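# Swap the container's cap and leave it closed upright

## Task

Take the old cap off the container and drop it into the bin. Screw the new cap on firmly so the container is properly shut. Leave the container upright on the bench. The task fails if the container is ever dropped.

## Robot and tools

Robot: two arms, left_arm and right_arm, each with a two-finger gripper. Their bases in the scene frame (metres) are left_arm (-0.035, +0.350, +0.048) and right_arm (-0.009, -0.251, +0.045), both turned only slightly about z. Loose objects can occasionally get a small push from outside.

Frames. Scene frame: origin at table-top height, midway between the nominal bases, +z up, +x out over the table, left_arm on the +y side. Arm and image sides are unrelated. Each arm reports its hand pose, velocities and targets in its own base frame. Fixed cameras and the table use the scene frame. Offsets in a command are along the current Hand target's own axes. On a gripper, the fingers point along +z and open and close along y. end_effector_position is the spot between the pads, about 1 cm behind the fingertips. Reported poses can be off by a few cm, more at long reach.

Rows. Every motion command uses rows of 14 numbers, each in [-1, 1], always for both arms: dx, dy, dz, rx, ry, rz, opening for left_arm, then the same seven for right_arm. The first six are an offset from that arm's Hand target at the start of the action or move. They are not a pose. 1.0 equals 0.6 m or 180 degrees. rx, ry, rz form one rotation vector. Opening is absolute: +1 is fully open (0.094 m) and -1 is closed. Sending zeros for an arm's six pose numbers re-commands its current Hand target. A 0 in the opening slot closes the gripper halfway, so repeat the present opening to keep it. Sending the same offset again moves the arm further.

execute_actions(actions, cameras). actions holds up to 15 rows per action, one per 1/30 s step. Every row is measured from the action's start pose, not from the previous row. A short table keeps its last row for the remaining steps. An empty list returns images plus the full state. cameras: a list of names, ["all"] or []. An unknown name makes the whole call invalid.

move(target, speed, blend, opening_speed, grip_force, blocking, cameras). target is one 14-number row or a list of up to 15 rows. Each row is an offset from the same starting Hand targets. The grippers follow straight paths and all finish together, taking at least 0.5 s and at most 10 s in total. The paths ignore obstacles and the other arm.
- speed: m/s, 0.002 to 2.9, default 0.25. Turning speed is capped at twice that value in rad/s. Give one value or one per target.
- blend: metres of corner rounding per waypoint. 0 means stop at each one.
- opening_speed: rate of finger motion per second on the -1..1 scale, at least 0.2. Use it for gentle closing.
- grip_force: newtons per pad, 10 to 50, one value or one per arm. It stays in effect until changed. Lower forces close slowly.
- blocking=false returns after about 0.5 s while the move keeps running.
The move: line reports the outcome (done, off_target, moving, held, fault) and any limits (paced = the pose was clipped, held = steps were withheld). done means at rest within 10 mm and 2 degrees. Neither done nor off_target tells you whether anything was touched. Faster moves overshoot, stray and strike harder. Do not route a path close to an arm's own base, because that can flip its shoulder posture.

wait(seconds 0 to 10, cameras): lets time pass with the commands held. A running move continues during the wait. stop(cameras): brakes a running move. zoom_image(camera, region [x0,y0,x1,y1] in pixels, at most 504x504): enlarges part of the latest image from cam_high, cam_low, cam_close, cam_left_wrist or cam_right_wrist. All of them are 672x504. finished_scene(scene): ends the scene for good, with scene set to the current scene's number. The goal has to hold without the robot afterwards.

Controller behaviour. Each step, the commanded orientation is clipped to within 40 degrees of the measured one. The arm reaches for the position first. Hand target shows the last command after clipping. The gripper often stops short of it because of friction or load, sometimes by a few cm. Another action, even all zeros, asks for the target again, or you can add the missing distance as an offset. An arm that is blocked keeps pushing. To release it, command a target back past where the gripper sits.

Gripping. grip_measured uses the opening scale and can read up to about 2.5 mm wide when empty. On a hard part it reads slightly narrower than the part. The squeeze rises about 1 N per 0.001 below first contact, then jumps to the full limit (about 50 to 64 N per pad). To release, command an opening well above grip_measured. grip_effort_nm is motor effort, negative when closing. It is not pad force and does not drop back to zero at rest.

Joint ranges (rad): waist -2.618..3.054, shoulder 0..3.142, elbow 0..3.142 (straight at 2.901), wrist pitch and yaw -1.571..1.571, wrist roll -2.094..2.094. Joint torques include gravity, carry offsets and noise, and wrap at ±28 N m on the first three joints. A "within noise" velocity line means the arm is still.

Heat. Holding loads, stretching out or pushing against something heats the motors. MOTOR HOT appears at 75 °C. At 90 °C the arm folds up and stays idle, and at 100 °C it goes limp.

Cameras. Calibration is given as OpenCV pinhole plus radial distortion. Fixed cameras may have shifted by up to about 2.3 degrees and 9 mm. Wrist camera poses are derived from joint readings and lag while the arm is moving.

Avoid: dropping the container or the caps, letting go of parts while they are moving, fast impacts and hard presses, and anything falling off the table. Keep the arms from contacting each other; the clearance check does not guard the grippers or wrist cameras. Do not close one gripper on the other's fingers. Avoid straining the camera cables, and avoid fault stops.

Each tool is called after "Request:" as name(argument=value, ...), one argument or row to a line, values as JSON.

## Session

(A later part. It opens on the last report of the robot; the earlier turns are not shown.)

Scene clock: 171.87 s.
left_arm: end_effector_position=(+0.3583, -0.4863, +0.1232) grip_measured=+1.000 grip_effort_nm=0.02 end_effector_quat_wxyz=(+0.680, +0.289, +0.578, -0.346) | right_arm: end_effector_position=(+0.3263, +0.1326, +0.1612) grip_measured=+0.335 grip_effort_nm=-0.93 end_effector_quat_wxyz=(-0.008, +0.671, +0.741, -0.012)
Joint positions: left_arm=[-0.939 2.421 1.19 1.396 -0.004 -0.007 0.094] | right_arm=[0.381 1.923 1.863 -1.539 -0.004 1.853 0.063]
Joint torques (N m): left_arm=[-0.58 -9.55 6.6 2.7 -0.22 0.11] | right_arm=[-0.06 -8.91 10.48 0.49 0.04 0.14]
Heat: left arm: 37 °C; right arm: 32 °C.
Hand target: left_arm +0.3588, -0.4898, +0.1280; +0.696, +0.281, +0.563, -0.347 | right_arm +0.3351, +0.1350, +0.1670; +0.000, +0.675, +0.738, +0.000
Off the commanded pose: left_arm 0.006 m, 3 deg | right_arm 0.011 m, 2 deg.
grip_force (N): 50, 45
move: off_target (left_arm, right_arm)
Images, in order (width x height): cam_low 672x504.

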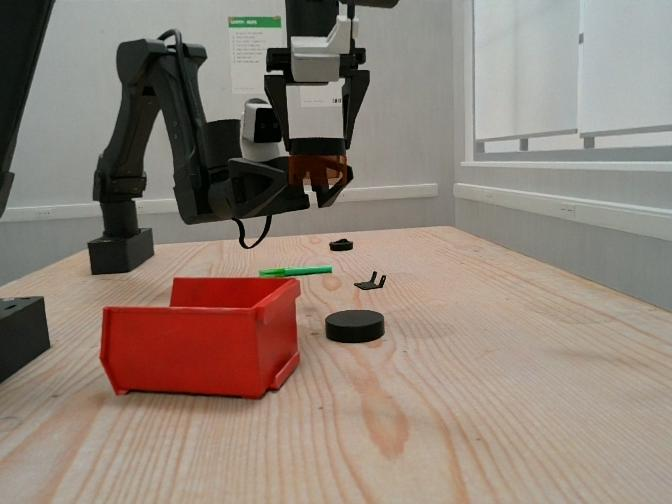

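Request:
move(
  target=[0,0,0,0,0,0,0.2,0,0,0,0,0,0,0.2],
  speed=0.05,
  opening_speed=0.3,
  grip_force=[45,45],
  cameras=["cam_low","cam_close","cam_left_wrist","cam_right_wrist"],
)

Request:
zoom_image(
  camera="cam_low",
  region=[200, 80, 400, 260],
)

Request:
zoom_image(
  camera="cam_close",
  region=[30, 60, 330, 260],
)

Scene clock: 176.13 s.
left_arm: end_effector_position=(+0.3584, -0.4862, +0.1232) grip_measured=+0.349 grip_effort_nm=-0.91 end_effector_quat_wxyz=(+0.680, +0.289, +0.578, -0.346) | right_arm: end_effector_position=(+0.3263, +0.1326, +0.1612) grip_measured=+0.335 grip_effort_nm=-0.93 end_effector_quat_wxyz=(-0.008, +0.671, +0.741, -0.012)
Joint positions: left_arm=[-0.939 2.421 1.19 1.396 -0.004 -0.007 0.063] | right_arm=[0.381 1.923 1.863 -1.539 -0.004 1.853 0.063]
Joint torques (N m): left_arm=[-0.76 -9.37 6.5 2.74 -0.2 0.12] | right_arm=[-0.02 -8.92 10.52 0.49 0.04 0.13]
Heat: left arm: 37 °C; right arm: 32 °C.
Hand target: left_arm +0.3588, -0.4898, +0.1280; +0.696, +0.281, +0.563, -0.347 | right_arm +0.3351, +0.1350, +0.1670; +0.000, +0.675, +0.738, +0.000
Off the commanded pose: left_arm 0.006 m, 3 deg | right_arm 0.011 m, 2 deg.
grip_force (N): 45, 45
move: off_target (left_arm, right_arm)
camera_calibration:
cam_left_wrist: T_world_to_cam=[[-0.799853, -0.600176, -0.00478105, -0.00102712], [-0.160058, 0.220973, -0.962056, 0.321913], [0.57846, -0.768739, -0.272809, -0.459443], [0, 0, 0, 1]] pos_world=[0.316473, -0.424942, 0.184353]
cam_right_wrist: T_world_to_cam=[[-0.995647, -0.0809376, 0.0462272, 0.328843], [-0.0579595, 0.92602, 0.372998, -0.125691], [-0.0729968, 0.368695, -0.92668, 0.214564], [0, 0, 0, 1]] pos_world=[0.335789, 0.0638996, 0.230513]
Images, in order (width x height): cam_low 672x504, cam_close 672x504, cam_left_wrist 672x504, cam_right_wrist 672x504.

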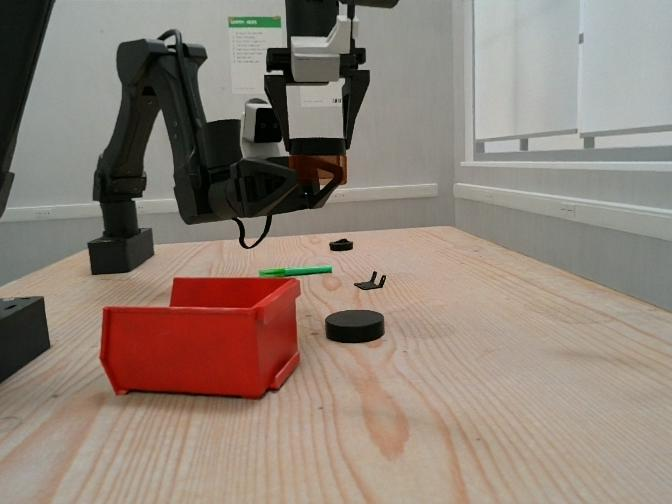

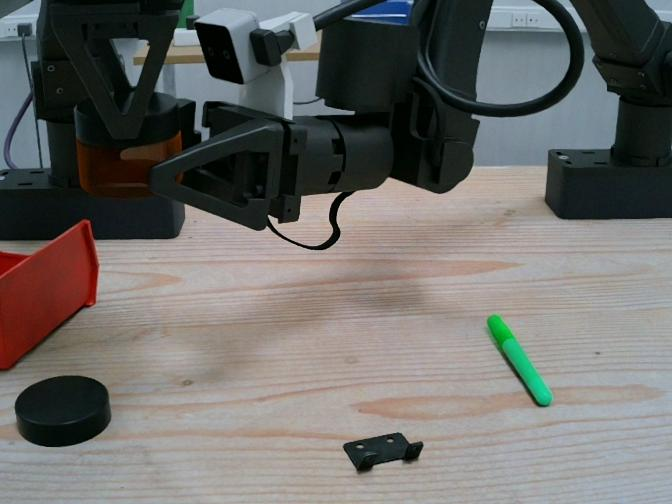

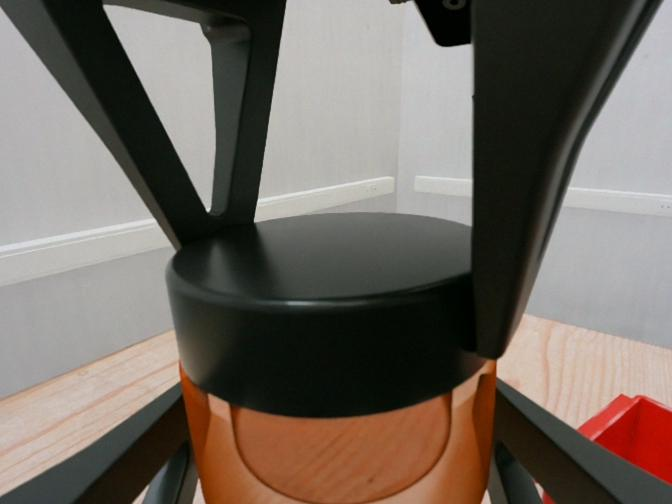

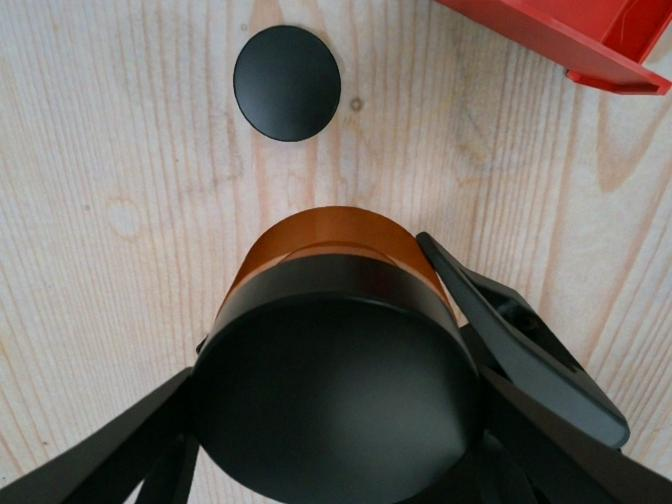

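Scaled by 2.520 from the camera's 672x504 image, which has a finer 960x720 frame.

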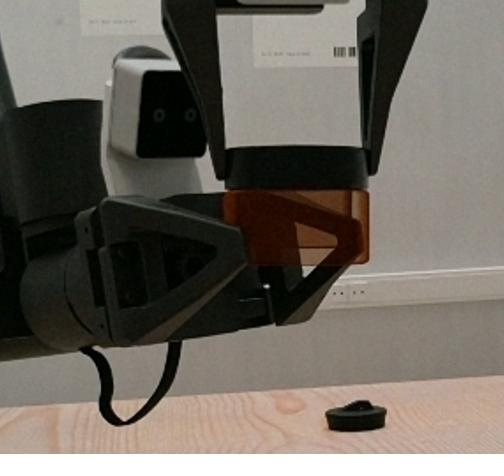

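Scaled by 1.680 from the camera's 672x504 image, which has a finer 960x720 frame.

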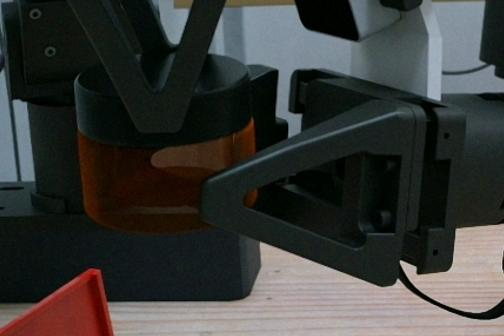

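Request:
move(
  target=[0,0,0,0,0,0,0.2,0,0,0,0,0,-0.1667,0.2],
  speed=0.15,
  cameras=["cam_low","cam_close","cam_left_wrist","cam_right_wrist"],
)

Scene clock: 180.20 s.
left_arm: end_effector_position=(+0.3611, -0.4841, +0.1232) grip_measured=+0.348 grip_effort_nm=-0.91 end_effector_quat_wxyz=(+0.686, +0.285, +0.580, -0.335) | right_arm: end_effector_position=(+0.3292, +0.1358, +0.1611) grip_measured=+0.335 grip_effort_nm=-0.93 end_effector_quat_wxyz=(-0.009, +0.462, +0.887, +0.000)
Joint positions: left_arm=[-0.94 2.421 1.19 1.396 -0.03 0.007 0.063] | right_arm=[0.381 1.923 1.863 -1.523 -0.014 1.343 0.063]
Joint torques (N m): left_arm=[-0.62 -9.39 6.45 2.71 0.05 -0.04] | right_arm=[-0.05 -8.94 10.47 0.39 0.16 0]
Heat: left arm: 37 °C; right arm: 32 °C.
Hand target: left_arm +0.3587, -0.4899, +0.1280; +0.696, +0.281, +0.563, -0.347 | right_arm +0.3350, +0.1350, +0.1670; +0.000, +0.460, +0.888, +0.000
Off the commanded pose: left_arm 0.008 m, 3 deg | right_arm 0.008 m, 1 deg.
grip_force (N): 45, 45
move: off_target (left_arm)
camera_calibration:
cam_left_wrist: T_world_to_cam=[[-0.784399, -0.620086, -0.0145291, -0.011703], [-0.158241, 0.222712, -0.961956, 0.322059], [0.599731, -0.752258, -0.272818, -0.459196], [0, 0, 0, 1]] pos_world=[0.317177, -0.424417, 0.18436]
cam_right_wrist: T_world_to_cam=[[-0.82952, -0.557793, 0.0276266, 0.345114], [-0.504188, 0.769241, 0.392509, 0.0365387], [-0.24019, 0.311665, -0.919333, 0.275211], [0, 0, 0, 1]] pos_world=[0.370804, 0.0786217, 0.229134]
Images, in order (width x height): cam_low 672x504, cam_close 672x504, cam_left_wrist 672x504, cam_right_wrist 672x504.

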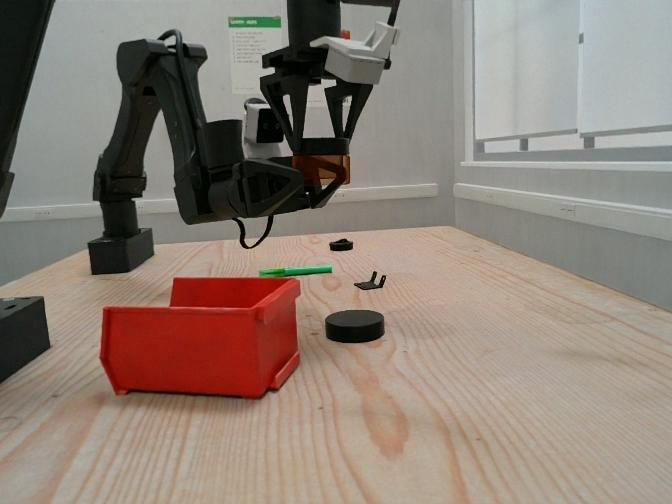

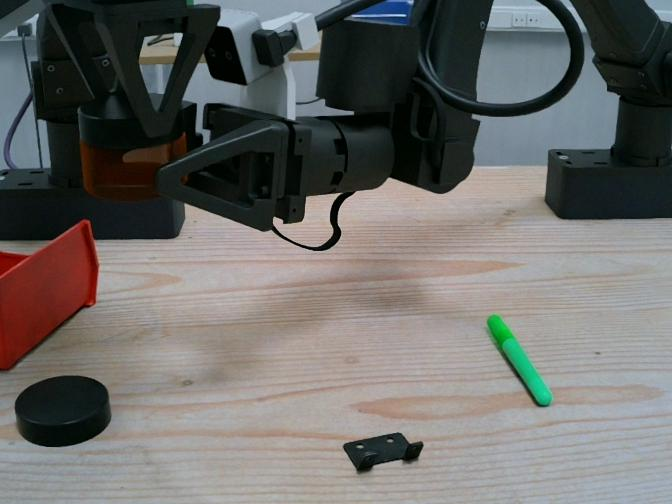

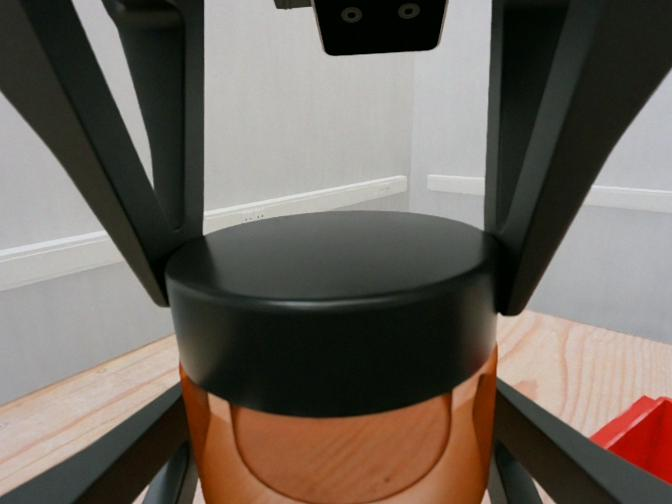

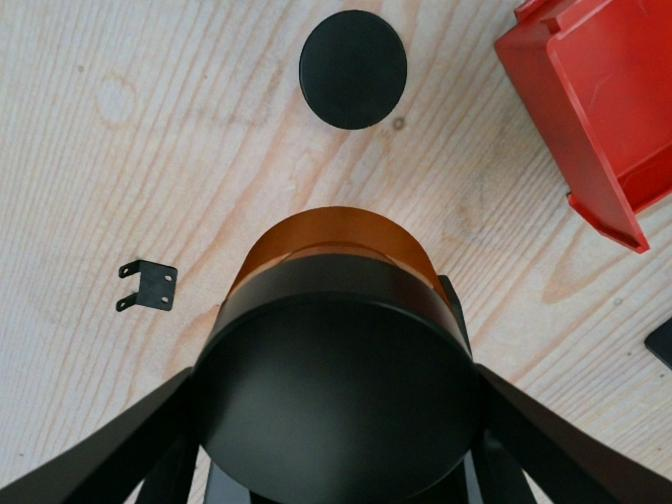

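Request:
move(
  target=[0,0,0,0,0,0,0.2,0,0,0,0,0,-0.2778,0.2],
  speed=0.2,
  cameras=["cam_low","cam_close","cam_left_wrist","cam_right_wrist"],
)

Request:
zoom_image(
  camera="cam_left_wrist",
  region=[140, 180, 560, 504],
)

Scene clock: 184.10 s.
left_arm: end_effector_position=(+0.3611, -0.4842, +0.1232) grip_measured=+0.348 grip_effort_nm=-0.91 end_effector_quat_wxyz=(+0.686, +0.285, +0.580, -0.335) | right_arm: end_effector_position=(+0.3283, +0.1354, +0.1611) grip_measured=+0.335 grip_effort_nm=-0.93 end_effector_quat_wxyz=(-0.010, +0.047, +0.999, +0.003)
Joint positions: left_arm=[-0.94 2.421 1.19 1.396 -0.029 0.006 0.063] | right_arm=[0.381 1.923 1.863 -1.527 -0.013 0.475 0.063]
Joint torques (N m): left_arm=[-0.8 -9.59 6.67 2.72 0.04 -0.11] | right_arm=[-0.02 -8.94 10.47 0.4 0.15 -0.06]
Heat: left arm: 37 °C; right arm: 32 °C.
Hand target: left_arm +0.3586, -0.4899, +0.1280; +0.696, +0.281, +0.563, -0.347 | right_arm +0.3350, +0.1350, +0.1670; +0.000, +0.042, +0.999, -0.001
Off the commanded pose: left_arm 0.008 m, 3 deg | right_arm 0.009 m, 1 deg.
grip_force (N): 45, 45
move: off_target (left_arm)
camera_calibration:
cam_left_wrist: T_world_to_cam=[[-0.784705, -0.619714, -0.0138749, -0.0115066], [-0.158629, 0.2224, -0.961964, 0.322029], [0.599229, -0.752657, -0.272823, -0.45913], [0, 0, 0, 1]] pos_world=[0.317178, -0.424317, 0.18436]
cam_right_wrist: T_world_to_cam=[[-0.110696, -0.993749, 0.0144788, 0.16922], [-0.911714, 0.107336, 0.396556, 0.25923], [-0.395631, 0.0306966, -0.917896, 0.363972], [0, 0, 0, 1]] pos_world=[0.399074, 0.129165, 0.228839]
Images, in order (width x height): cam_low 672x504, cam_close 672x504, cam_left_wrist 672x504, cam_right_wrist 672x504.

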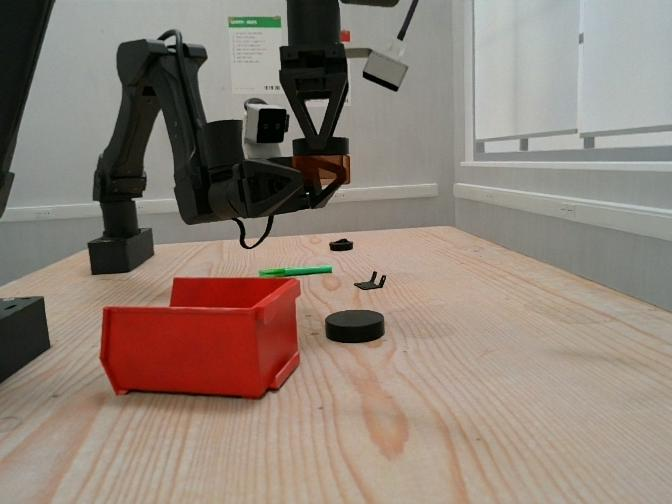

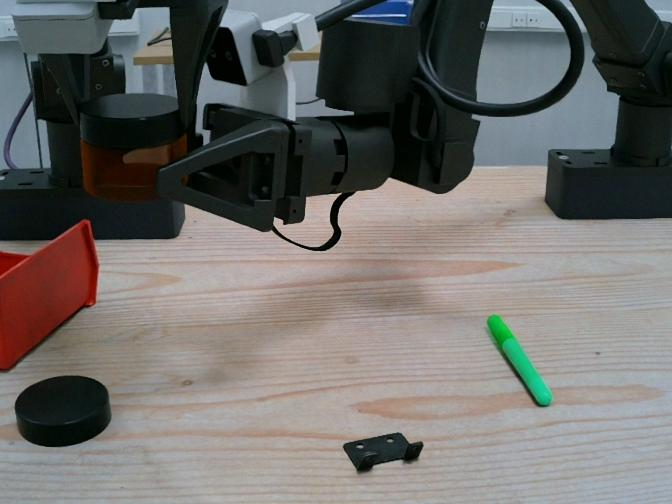

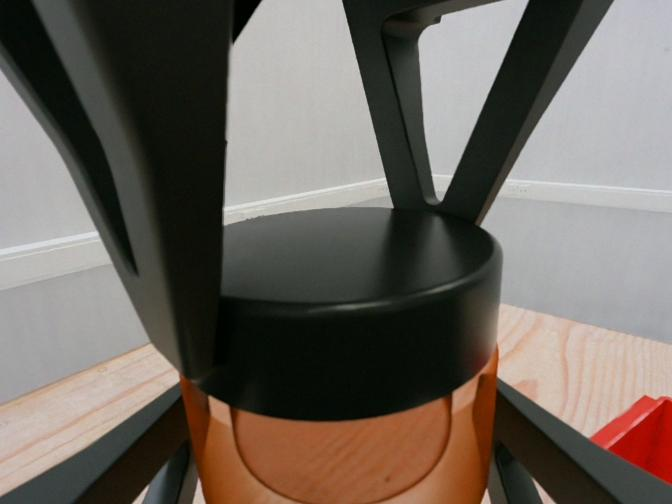

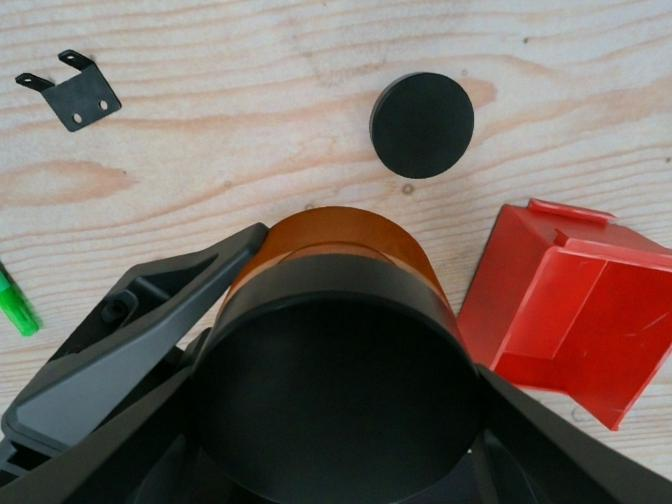

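Scaled by 1.200 from the camera's 672x504 image, which has a finer 960x720 frame.

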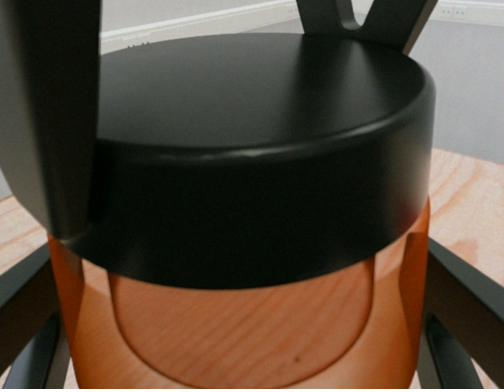

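Request:
move(
  target=[
    [0,0,0,0,0,0,0.2,0,0,0,0,0,0,0.65],
    [0,0,0,0,0,0,0.2,0,0,0,0,0,0.5,0.65],
  ],
  speed=0.3,
  opening_speed=0.8,
  cameras=["cam_low","cam_close","cam_left_wrist","cam_right_wrist"],
)

Scene clock: 189.57 s.
left_arm: end_effector_position=(+0.3606, -0.4848, +0.1171) grip_measured=+0.348 grip_effort_nm=-0.91 end_effector_quat_wxyz=(+0.681, +0.288, +0.584, -0.335) | right_arm: end_effector_position=(+0.3285, +0.1350, +0.1611) grip_measured=+0.648 grip_effort_nm=0.12 end_effector_quat_wxyz=(-0.008, +0.733, +0.680, -0.005)
Joint positions: left_arm=[-0.94 2.43 1.19 1.393 -0.025 0.006 0.063] | right_arm=[0.381 1.923 1.863 -1.527 -0.012 2.027 0.077]
Joint torques (N m): left_arm=[-0.66 -10.19 6.41 2.78 -0.02 -0.04] | right_arm=[-0.02 -8.94 10.5 0.4 0.12 0.16]
Heat: left arm: 37 °C; right arm: 32 °C.
Hand target: left_arm +0.3587, -0.4899, +0.1280; +0.696, +0.281, +0.563, -0.347 | right_arm +0.3350, +0.1350, +0.1670; +0.001, +0.736, +0.677, +0.000
Off the commanded pose: left_arm 0.012 m, 3 deg | right_arm 0.009 m, 1 deg.
grip_force (N): 45, 45
move: off_target (left_arm)
camera_calibration:
cam_left_wrist: T_world_to_cam=[[-0.787384, -0.616291, -0.0145564, -0.00969805], [-0.164388, 0.232665, -0.958563, 0.32284], [0.594141, -0.752364, -0.284508, -0.457549], [0, 0, 0, 1]] pos_world=[0.317283, -0.425334, 0.179145]
cam_right_wrist: T_world_to_cam=[[-0.995025, 0.0920246, 0.0381547, 0.308987], [0.0996208, 0.919456, 0.380364, -0.179961], [-0.000078698, 0.382273, -0.92405, 0.187609], [0, 0, 0, 1]] pos_world=[0.325392, 0.0653139, 0.230022]
Images, in order (width x height): cam_low 672x504, cam_close 672x504, cam_left_wrist 672x504, cam_right_wrist 672x504.

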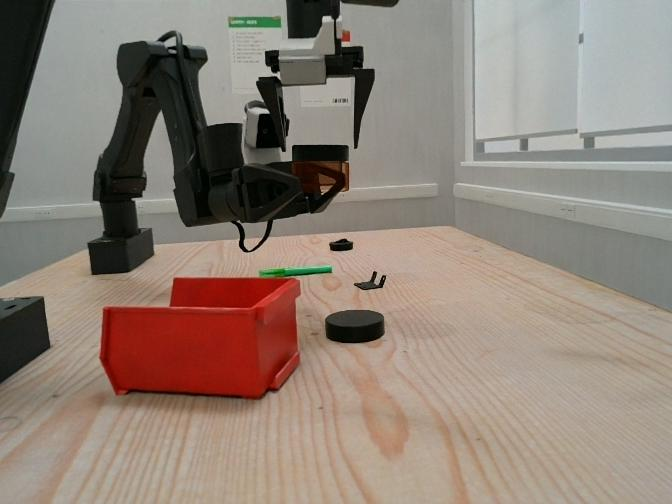

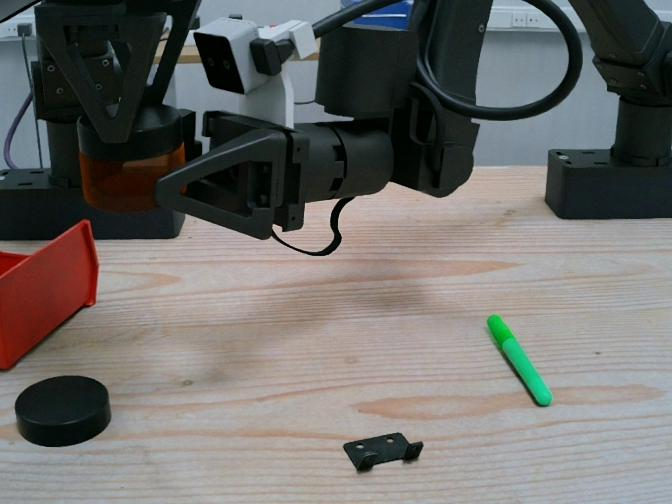

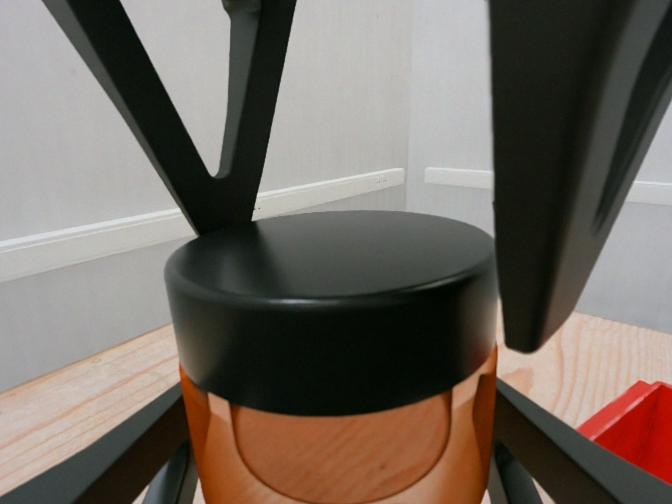

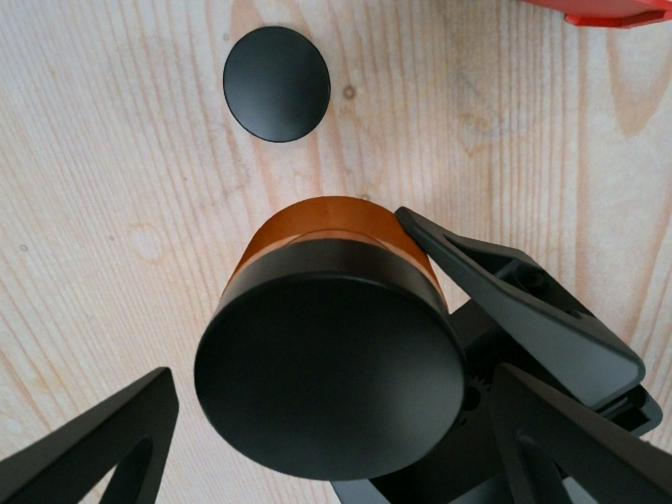

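Request:
move(
  target=[0,0,0,0,0,0,0.2,0,0,0.0133,0,0,0,0.65],
  speed=0.04,
  cameras=["cam_low","cam_right_wrist"],
)

Scene clock: 191.47 s.
left_arm: end_effector_position=(+0.3606, -0.4848, +0.1171) grip_measured=+0.348 grip_effort_nm=-0.91 end_effector_quat_wxyz=(+0.681, +0.288, +0.584, -0.335) | right_arm: end_effector_position=(+0.3317, +0.1363, +0.1611) grip_measured=+0.648 grip_effort_nm=0.12 end_effector_quat_wxyz=(-0.006, +0.733, +0.680, +0.001)
Joint positions: left_arm=[-0.94 2.43 1.19 1.393 -0.025 0.006 0.063] | right_arm=[0.381 1.923 1.863 -1.513 -0.012 2.027 0.077]
Joint torques (N m): left_arm=[-0.77 -10.03 6.43 2.81 -0.04 -0.04] | right_arm=[-0.08 -9.4 6.86 0.59 0.13 0.14]
Heat: left arm: 37 °C; right arm: 33 °C.
Hand target: left_arm +0.3587, -0.4899, +0.1280; +0.696, +0.281, +0.563, -0.347 | right_arm +0.3351, +0.1350, +0.1591; +0.001, +0.736, +0.677, +0.000
Off the commanded pose: left_arm 0.012 m, 3 deg | right_arm 0.004 m, 1 deg.
grip_force (N): 45, 45
move: off_target (left_arm)
camera_calibration:
cam_right_wrist: T_world_to_cam=[[-0.99536, 0.0926616, 0.0259355, 0.314015], [0.0954709, 0.917405, 0.386334, -0.180672], [0.0120051, 0.387018, -0.921994, 0.182077], [0, 0, 0, 1]] pos_world=[0.327621, 0.0661848, 0.229529]
Images, in order (width x height): cam_low 672x504, cam_right_wrist 672x504.

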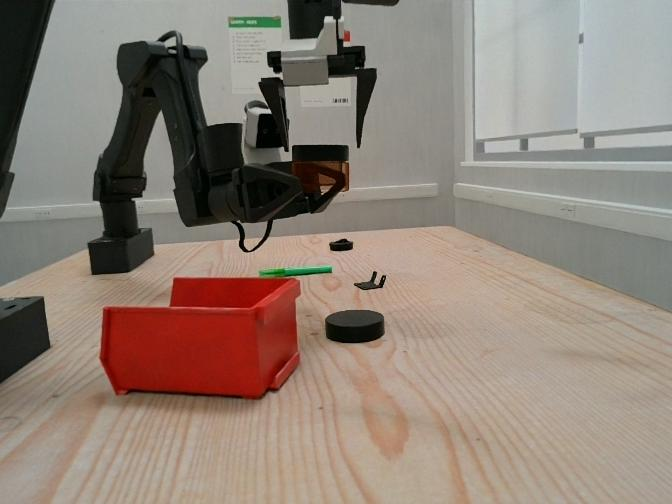

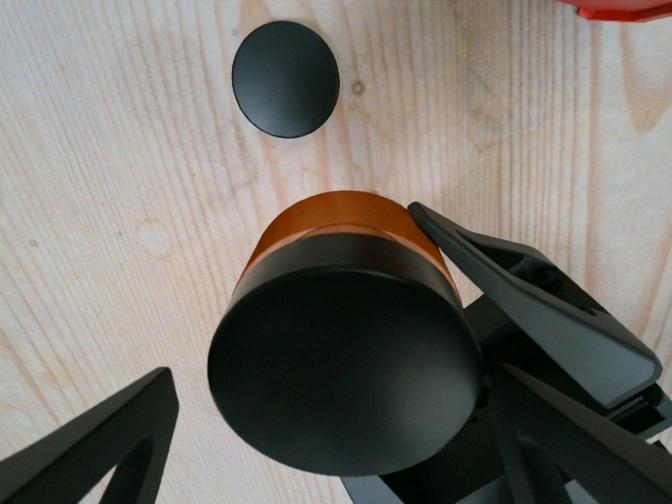

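Request:
move(
  target=[0,0,0,0,0,0,0.2,0,0,0.0100,0,0,0,0.65],
  speed=0.03,
  cameras=["cam_right_wrist"],
)

Scene clock: 192.83 s.
left_arm: end_effector_position=(+0.3606, -0.4848, +0.1171) grip_measured=+0.348 grip_effort_nm=-0.91 end_effector_quat_wxyz=(+0.681, +0.288, +0.584, -0.335) | right_arm: end_effector_position=(+0.3350, +0.1377, +0.1579) grip_measured=+0.648 grip_effort_nm=0.12 end_effector_quat_wxyz=(-0.004, +0.733, +0.680, +0.007)
Joint positions: left_arm=[-0.94 2.43 1.19 1.393 -0.025 0.006 0.063] | right_arm=[0.381 1.923 1.851 -1.488 -0.012 2.027 0.077]
Joint torques (N m): left_arm=[-0.4 -10.25 6.46 2.77 -0.03 -0.03] | right_arm=[-0.05 -9.8 5.45 0.58 0.13 0.15]
Heat: left arm: 37 °C; right arm: 33 °C.
Hand target: left_arm +0.3587, -0.4899, +0.1280; +0.696, +0.281, +0.563, -0.347 | right_arm +0.3351, +0.1350, +0.1531; +0.001, +0.736, +0.677, +0.000
Off the commanded pose: left_arm 0.012 m, 3 deg | right_arm 0.006 m, 1 deg.
grip_force (N): 45, 45
move: off_target (left_arm)
camera_calibration:
cam_right_wrist: T_world_to_cam=[[-0.995598, 0.092508, 0.015093, 0.319171], [0.0910145, 0.915639, 0.391562, -0.180111], [0.0224029, 0.391212, -0.920028, 0.174155], [0, 0, 0, 1]] pos_world=[0.330257, 0.0672591, 0.225935]
Images, in order (width x height): cam_right_wrist 672x504.

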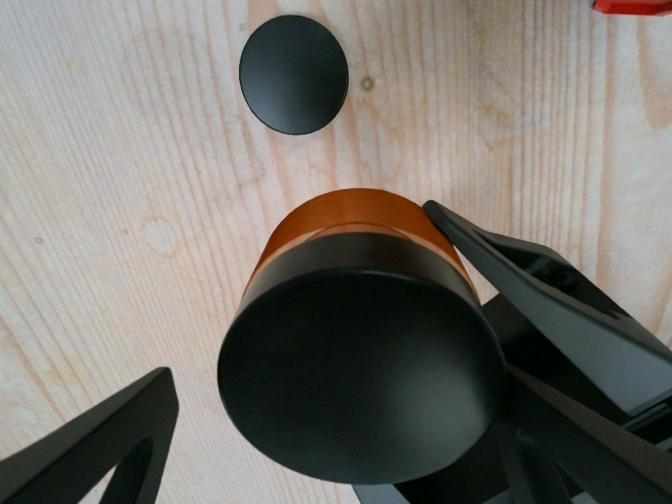

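Request:
move(
  target=[0,0,0,0,0,0,0.2,0,-0.0110,0.005,0,0,0,0.65],
  speed=0.03,
  cameras=["cam_right_wrist"],
)

Scene clock: 194.43 s.
left_arm: end_effector_position=(+0.3606, -0.4848, +0.1171) grip_measured=+0.348 grip_effort_nm=-0.91 end_effector_quat_wxyz=(+0.681, +0.288, +0.584, -0.335) | right_arm: end_effector_position=(+0.3305, +0.1359, +0.1459) grip_measured=+0.648 grip_effort_nm=0.12 end_effector_quat_wxyz=(-0.008, +0.736, +0.677, -0.006)
Joint positions: left_arm=[-0.94 2.43 1.19 1.393 -0.025 0.006 0.063] | right_arm=[0.381 1.923 1.802 -1.466 -0.012 2.035 0.077]
Joint torques (N m): left_arm=[-0.44 -10.02 6.37 2.76 0.03 -0.01] | right_arm=[0.69 -12.19 5.46 0.55 0.13 0.12]
Heat: left arm: 37 °C; right arm: 33 °C.
Hand target: left_arm +0.3587, -0.4899, +0.1280; +0.696, +0.281, +0.563, -0.347 | right_arm +0.3285, +0.1355, +0.1501; +0.001, +0.736, +0.677, +0.000
Off the commanded pose: left_arm 0.012 m, 3 deg | right_arm 0.005 m, 1 deg.
grip_force (N): 45, 45
move: off_target (left_arm)
camera_calibration:
cam_right_wrist: T_world_to_cam=[[-0.994167, 0.100739, 0.0385064, 0.309963], [0.107808, 0.918654, 0.380068, -0.177613], [0.00291361, 0.382002, -0.924157, 0.172321], [0, 0, 0, 1]] pos_world=[0.326802, 0.0661129, 0.214821]
Images, in order (width x height): cam_right_wrist 672x504.

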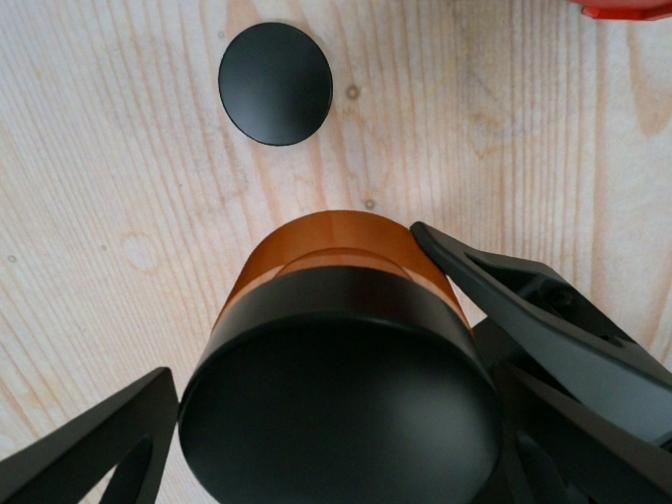

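Request:
move(
  target=[
    [0,0,0,0,0,0,0.2,0,0,-0.0415,0,0,0,0.65],
    [0,0,0,0,0,0,0.2,-0.0045,-0.0045,-0.0132,0,0,0,0.65],
  ],
  speed=0.05,
  cameras=["cam_right_wrist","cam_low","cam_left_wrist"],
)

Scene clock: 198.77 s.
left_arm: end_effector_position=(+0.3606, -0.4848, +0.1171) grip_measured=+0.348 grip_effort_nm=-0.91 end_effector_quat_wxyz=(+0.681, +0.288, +0.584, -0.335) | right_arm: end_effector_position=(+0.3274, +0.1346, +0.1501) grip_measured=+0.648 grip_effort_nm=0.12 end_effector_quat_wxyz=(-0.010, +0.736, +0.677, -0.011)
Joint positions: left_arm=[-0.94 2.43 1.19 1.393 -0.025 0.006 0.063] | right_arm=[0.381 1.923 1.819 -1.494 -0.012 2.035 0.077]
Joint torques (N m): left_arm=[-0.42 -9.95 6.45 2.78 0.02 0.03] | right_arm=[0.38 -13.18 5.49 0.56 0.13 0.1]
Heat: left arm: 37 °C; right arm: 33 °C.
Hand target: left_arm +0.3587, -0.4899, +0.1280; +0.696, +0.281, +0.563, -0.347 | right_arm +0.3255, +0.1330, +0.1580; +0.001, +0.736, +0.677, +0.000
Off the commanded pose: left_arm 0.012 m, 3 deg | right_arm 0.008 m, 2 deg.
grip_force (N): 45, 45
move: off_target (left_arm)
camera_calibration:
cam_left_wrist: T_world_to_cam=[[-0.787384, -0.616291, -0.0145564, -0.00969805], [-0.164388, 0.232665, -0.958563, 0.32284], [0.594141, -0.752364, -0.284508, -0.457549], [0, 0, 0, 1]] pos_world=[0.317283, -0.425334, 0.179145]
cam_right_wrist: T_world_to_cam=[[-0.993708, 0.100923, 0.0485763, 0.305088], [0.111795, 0.920256, 0.375007, -0.178486], [-0.00685575, 0.378078, -0.925748, 0.18072], [0, 0, 0, 1]] pos_world=[0.324361, 0.0651367, 0.219414]
Images, in order (width x height): cam_low 672x504, cam_left_wrist 672x504, cam_right_wrist 672x504.

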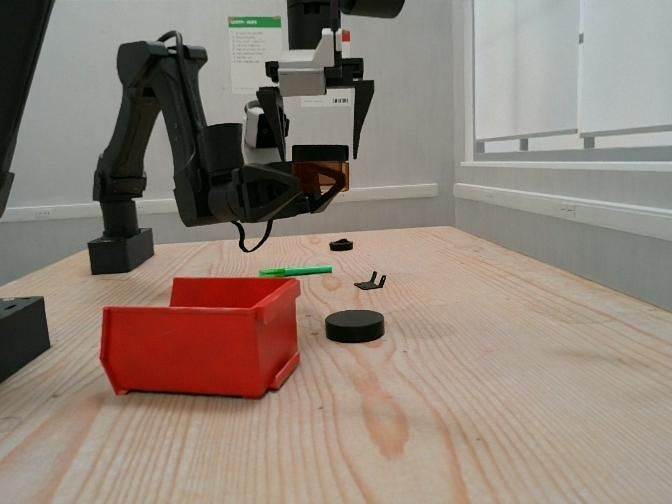

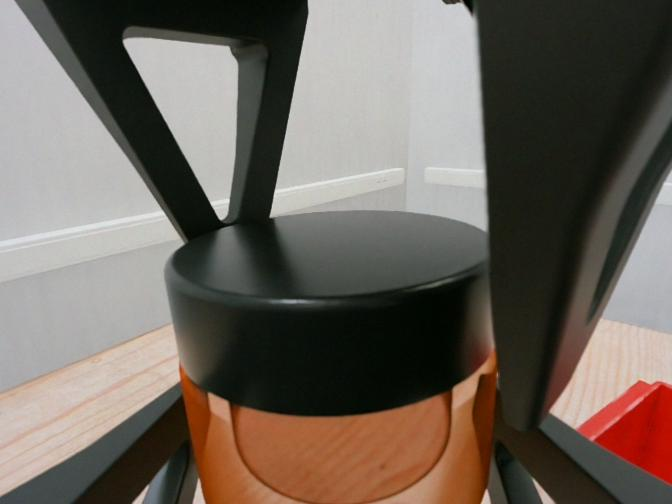

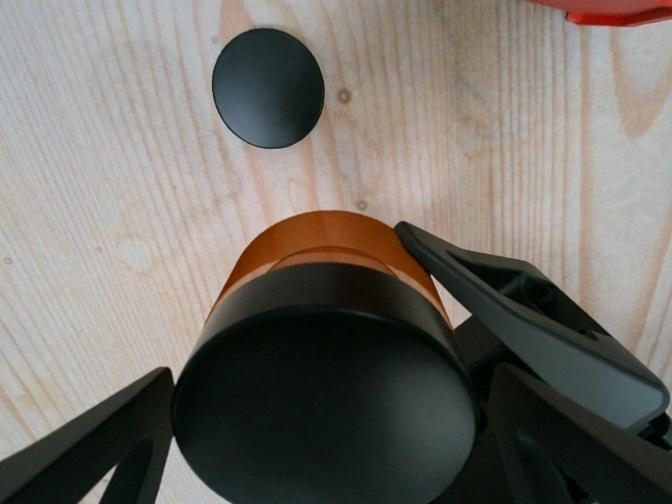

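Request:
move(
  target=[0,0,0,0,0,0,0.2,0,0,0,0,0,0,0.2],
  speed=0.05,
  opening_speed=0.4,
  cameras=["cam_right_wrist","cam_left_wrist"],
)

Scene clock: 200.77 s.
left_arm: end_effector_position=(+0.3604, -0.4848, +0.1171) grip_measured=+0.348 grip_effort_nm=-0.91 end_effector_quat_wxyz=(+0.681, +0.288, +0.584, -0.335) | right_arm: end_effector_position=(+0.3283, +0.1350, +0.1501) grip_measured=+0.338 grip_effort_nm=-0.93 end_effector_quat_wxyz=(-0.010, +0.736, +0.677, -0.009)
Joint positions: left_arm=[-0.94 2.43 1.19 1.393 -0.024 0.006 0.063] | right_arm=[0.381 1.923 1.819 -1.49 -0.012 2.035 0.063]
Joint torques (N m): left_arm=[-0.53 -10.06 6.43 2.8 -0.03 -0.02] | right_arm=[0.43 -13.15 5.48 0.53 0.12 0.11]
Heat: left arm: 37 °C; right arm: 34 °C.
Hand target: left_arm +0.3587, -0.4899, +0.1280; +0.696, +0.281, +0.563, -0.347 | right_arm +0.3256, +0.1331, +0.1580; +0.000, +0.736, +0.677, +0.000
Off the commanded pose: left_arm 0.012 m, 3 deg | right_arm 0.009 m, 2 deg.
grip_force (N): 45, 45
move: off_target (left_arm)
camera_calibration:
cam_left_wrist: T_world_to_cam=[[-0.787859, -0.61568, -0.0147037, -0.00932383], [-0.164081, 0.232859, -0.958569, 0.32285], [0.593596, -0.752804, -0.284482, -0.457644], [0, 0, 0, 1]] pos_world=[0.317283, -0.425435, 0.179145]
cam_right_wrist: T_world_to_cam=[[-0.99388, 0.100927, 0.0449076, 0.306701], [0.110419, 0.919658, 0.376877, -0.178691], [-0.00326239, 0.37953, -0.925174, 0.179043], [0, 0, 0, 1]] pos_world=[0.325139, 0.0654279, 0.219217]
Images, in order (width x height): cam_left_wrist 672x504, cam_right_wrist 672x504.

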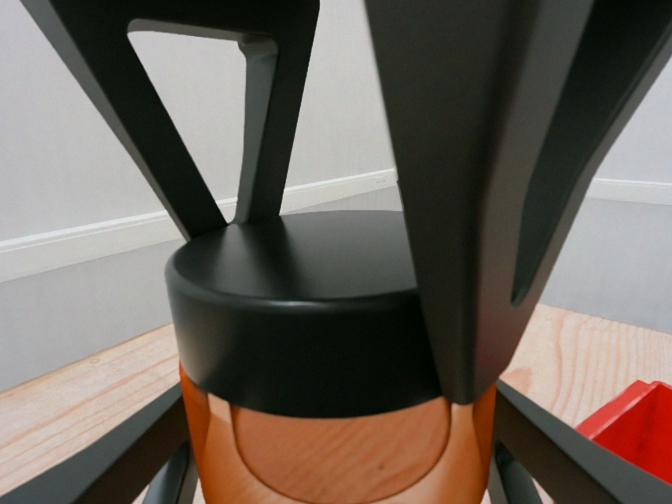

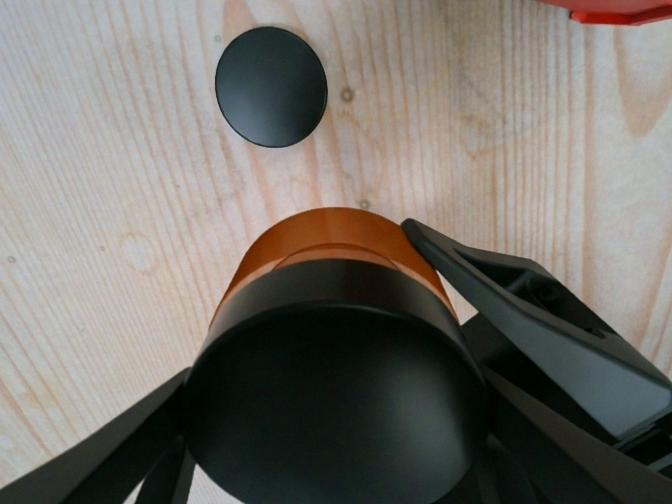

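Request:
move(
  target=[0,0,0,0,0,0,0.2,0,0,0,0,0,-0.5,0.2],
  speed=0.2,
  blocking=false,
)

Request:
wait(
  seconds=0.4,
)

Request:
wait(
  seconds=0.8,
)

Request:
wait(
  seconds=4,
  cameras=["cam_left_wrist","cam_right_wrist"],
)

Scene clock: 202.27 s.
left_arm: end_effector_position=(+0.3605, -0.4849, +0.1170) grip_measured=+0.348 grip_effort_nm=-0.91 end_effector_quat_wxyz=(+0.681, +0.288, +0.584, -0.335) | right_arm: end_effector_position=(+0.3283, +0.1350, +0.1501) grip_measured=+0.338 grip_effort_nm=-0.93 end_effector_quat_wxyz=(-0.010, +0.695, +0.719, -0.008)
Joint positions: left_arm=[-0.94 2.43 1.19 1.393 -0.024 0.006 0.063] | right_arm=[0.381 1.923 1.819 -1.49 -0.012 1.918 0.063]
Joint velocities: left_arm=[within noise] | right_arm=[-0.007 -0.012 -0.002 -0.022 -0.022 -0.388 -0.001]
Joint torques (N m): left_arm=[-0.64 -9.95 6.31 2.75 -0.03 -0.11] | right_arm=[0.49 -12.94 5.67 0.51 0.13 0.02]
Heat: left arm: 37 °C; right arm: 34 °C.
Hand target: left_arm +0.3587, -0.4899, +0.1279; +0.696, +0.281, +0.563, -0.347 | right_arm +0.3256, +0.1331, +0.1579; +0.000, +0.671, +0.741, +0.000
Tool commands: left_gripper/opening=+0.2 right_gripper/opening=+0.2
Off the commanded pose: left_arm 0.012 m, 3 deg | right_arm 0.009 m, 83 deg.
grip_force (N): 45, 45
move: running

Scene clock: 202.67 s.
left_arm: end_effector_position=(+0.3605, -0.4849, +0.1168) grip_measured=+0.348 grip_effort_nm=-0.91 end_effector_quat_wxyz=(+0.681, +0.289, +0.584, -0.335) | right_arm: end_effector_position=(+0.3283, +0.1350, +0.1501) grip_measured=+0.338 grip_effort_nm=-0.93 end_effector_quat_wxyz=(-0.011, +0.637, +0.771, -0.008)
Joint positions: left_arm=[-0.94 2.43 1.19 1.392 -0.024 0.006 0.063] | right_arm=[0.381 1.923 1.819 -1.49 -0.012 1.763 0.063]
Joint velocities: left_arm=[within noise] | right_arm=[0.002 -0.012 -0.022 0.022 0.022 -0.403 0]
Joint torques (N m): left_arm=[-0.44 -10.22 6.57 2.69 -0.04 -0.06] | right_arm=[0.46 -12.97 5.7 0.51 0.14 -0.02]
Heat: left arm: 37 °C; right arm: 34 °C.
Hand target: left_arm +0.3587, -0.4899, +0.1279; +0.696, +0.281, +0.563, -0.347 | right_arm +0.3256, +0.1331, +0.1579; +0.000, +0.610, +0.792, +0.000
Tool commands: left_gripper/opening=+0.2 right_gripper/opening=+0.2
Off the commanded pose: left_arm 0.012 m, 3 deg | right_arm 0.009 m, 74 deg.
grip_force (N): 45, 45
earlier move: running
wait: 0.40 s; no rest

Scene clock: 203.47 s.
left_arm: end_effector_position=(+0.3605, -0.4849, +0.1166) grip_measured=+0.348 grip_effort_nm=-0.91 end_effector_quat_wxyz=(+0.681, +0.289, +0.584, -0.335) | right_arm: end_effector_position=(+0.3283, +0.1350, +0.1501) grip_measured=+0.338 grip_effort_nm=-0.93 end_effector_quat_wxyz=(-0.012, +0.508, +0.861, -0.006)
Joint positions: left_arm=[-0.94 2.43 1.19 1.391 -0.024 0.005 0.063] | right_arm=[0.381 1.923 1.819 -1.49 -0.012 1.448 0.063]
Joint velocities: left_arm=[within noise] | right_arm=[0.002 0.002 -0.012 -0.051 -0.081 -0.403 0]
Joint torques (N m): left_arm=[-0.53 -10.03 6.45 2.84 -0.06 0.02] | right_arm=[0.39 -12.97 5.71 0.51 0.13 0]
Heat: left arm: 37 °C; right arm: 34 °C.
Hand target: left_arm +0.3587, -0.4899, +0.1279; +0.696, +0.281, +0.563, -0.347 | right_arm +0.3256, +0.1331, +0.1579; +0.000, +0.477, +0.879, +0.000
Tool commands: left_gripper/opening=+0.2 right_gripper/opening=+0.2
Off the commanded pose: left_arm 0.013 m, 3 deg | right_arm 0.009 m, 56 deg.
grip_force (N): 45, 45
earlier move: running
wait: 0.80 s; no rest

Scene clock: 206.23 s.
left_arm: end_effector_position=(+0.3606, -0.4849, +0.1161) grip_measured=+0.348 grip_effort_nm=-0.91 end_effector_quat_wxyz=(+0.679, +0.287, +0.586, -0.336) | right_arm: end_effector_position=(+0.3280, +0.1348, +0.1501) grip_measured=+0.338 grip_effort_nm=-0.93 end_effector_quat_wxyz=(-0.014, +0.053, +0.998, +0.000)
Joint positions: left_arm=[-0.94 2.43 1.19 1.389 -0.025 -0.001 0.063] | right_arm=[0.381 1.923 1.819 -1.492 -0.012 0.487 0.063]
Joint torques (N m): left_arm=[-0.25 -9.84 6.39 2.85 -0.04 0.06] | right_arm=[0.43 -13.12 5.52 0.54 0.13 -0.13]
Heat: left arm: 37 °C; right arm: 35 °C.
Hand target: left_arm +0.3586, -0.4899, +0.1280; +0.696, +0.281, +0.563, -0.347 | right_arm +0.3256, +0.1331, +0.1580; +0.000, +0.042, +0.999, +0.000
Tool commands: left_gripper/opening=+0.2 right_gripper/opening=+0.2
Off the commanded pose: left_arm 0.013 m, 4 deg | right_arm 0.008 m, 2 deg.
grip_force (N): 45, 45
earlier move: off_target (left_arm)
wait: 2.77 of 4 s (the move ended)
camera_calibration:
cam_left_wrist: T_world_to_cam=[[-0.788347, -0.615173, -0.00839054, -0.0096106], [-0.171001, 0.232199, -0.957519, 0.324002], [0.590988, -0.753423, -0.288249, -0.456968], [0, 0, 0, 1]] pos_world=[0.317891, -0.425435, 0.178436]
cam_right_wrist: T_world_to_cam=[[-0.123035, -0.992185, 0.020785, 0.171691], [-0.907123, 0.120931, 0.403118, 0.258945], [-0.402481, 0.0307429, -0.914912, 0.35555], [0, 0, 0, 1]] pos_world=[0.399121, 0.128104, 0.217344]
Images, in order (width x height): cam_left_wrist 672x504, cam_right_wrist 672x504.

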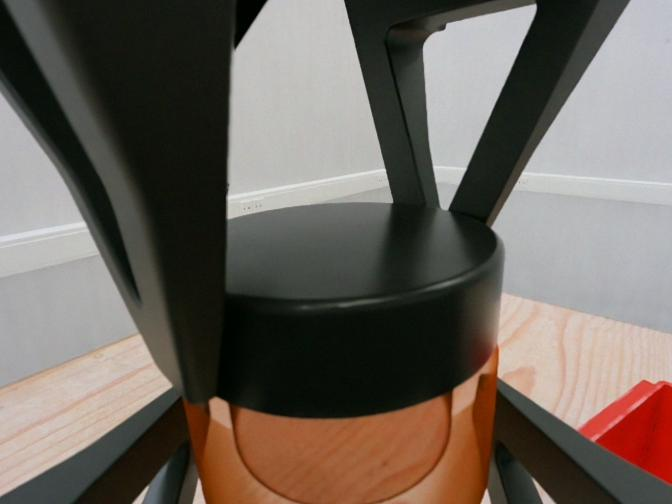

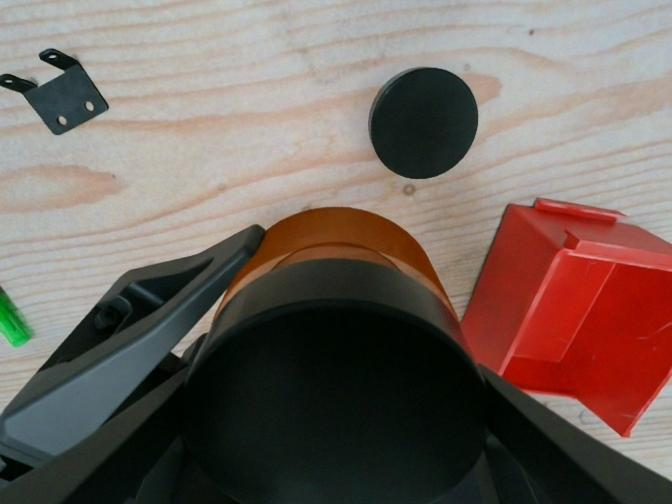

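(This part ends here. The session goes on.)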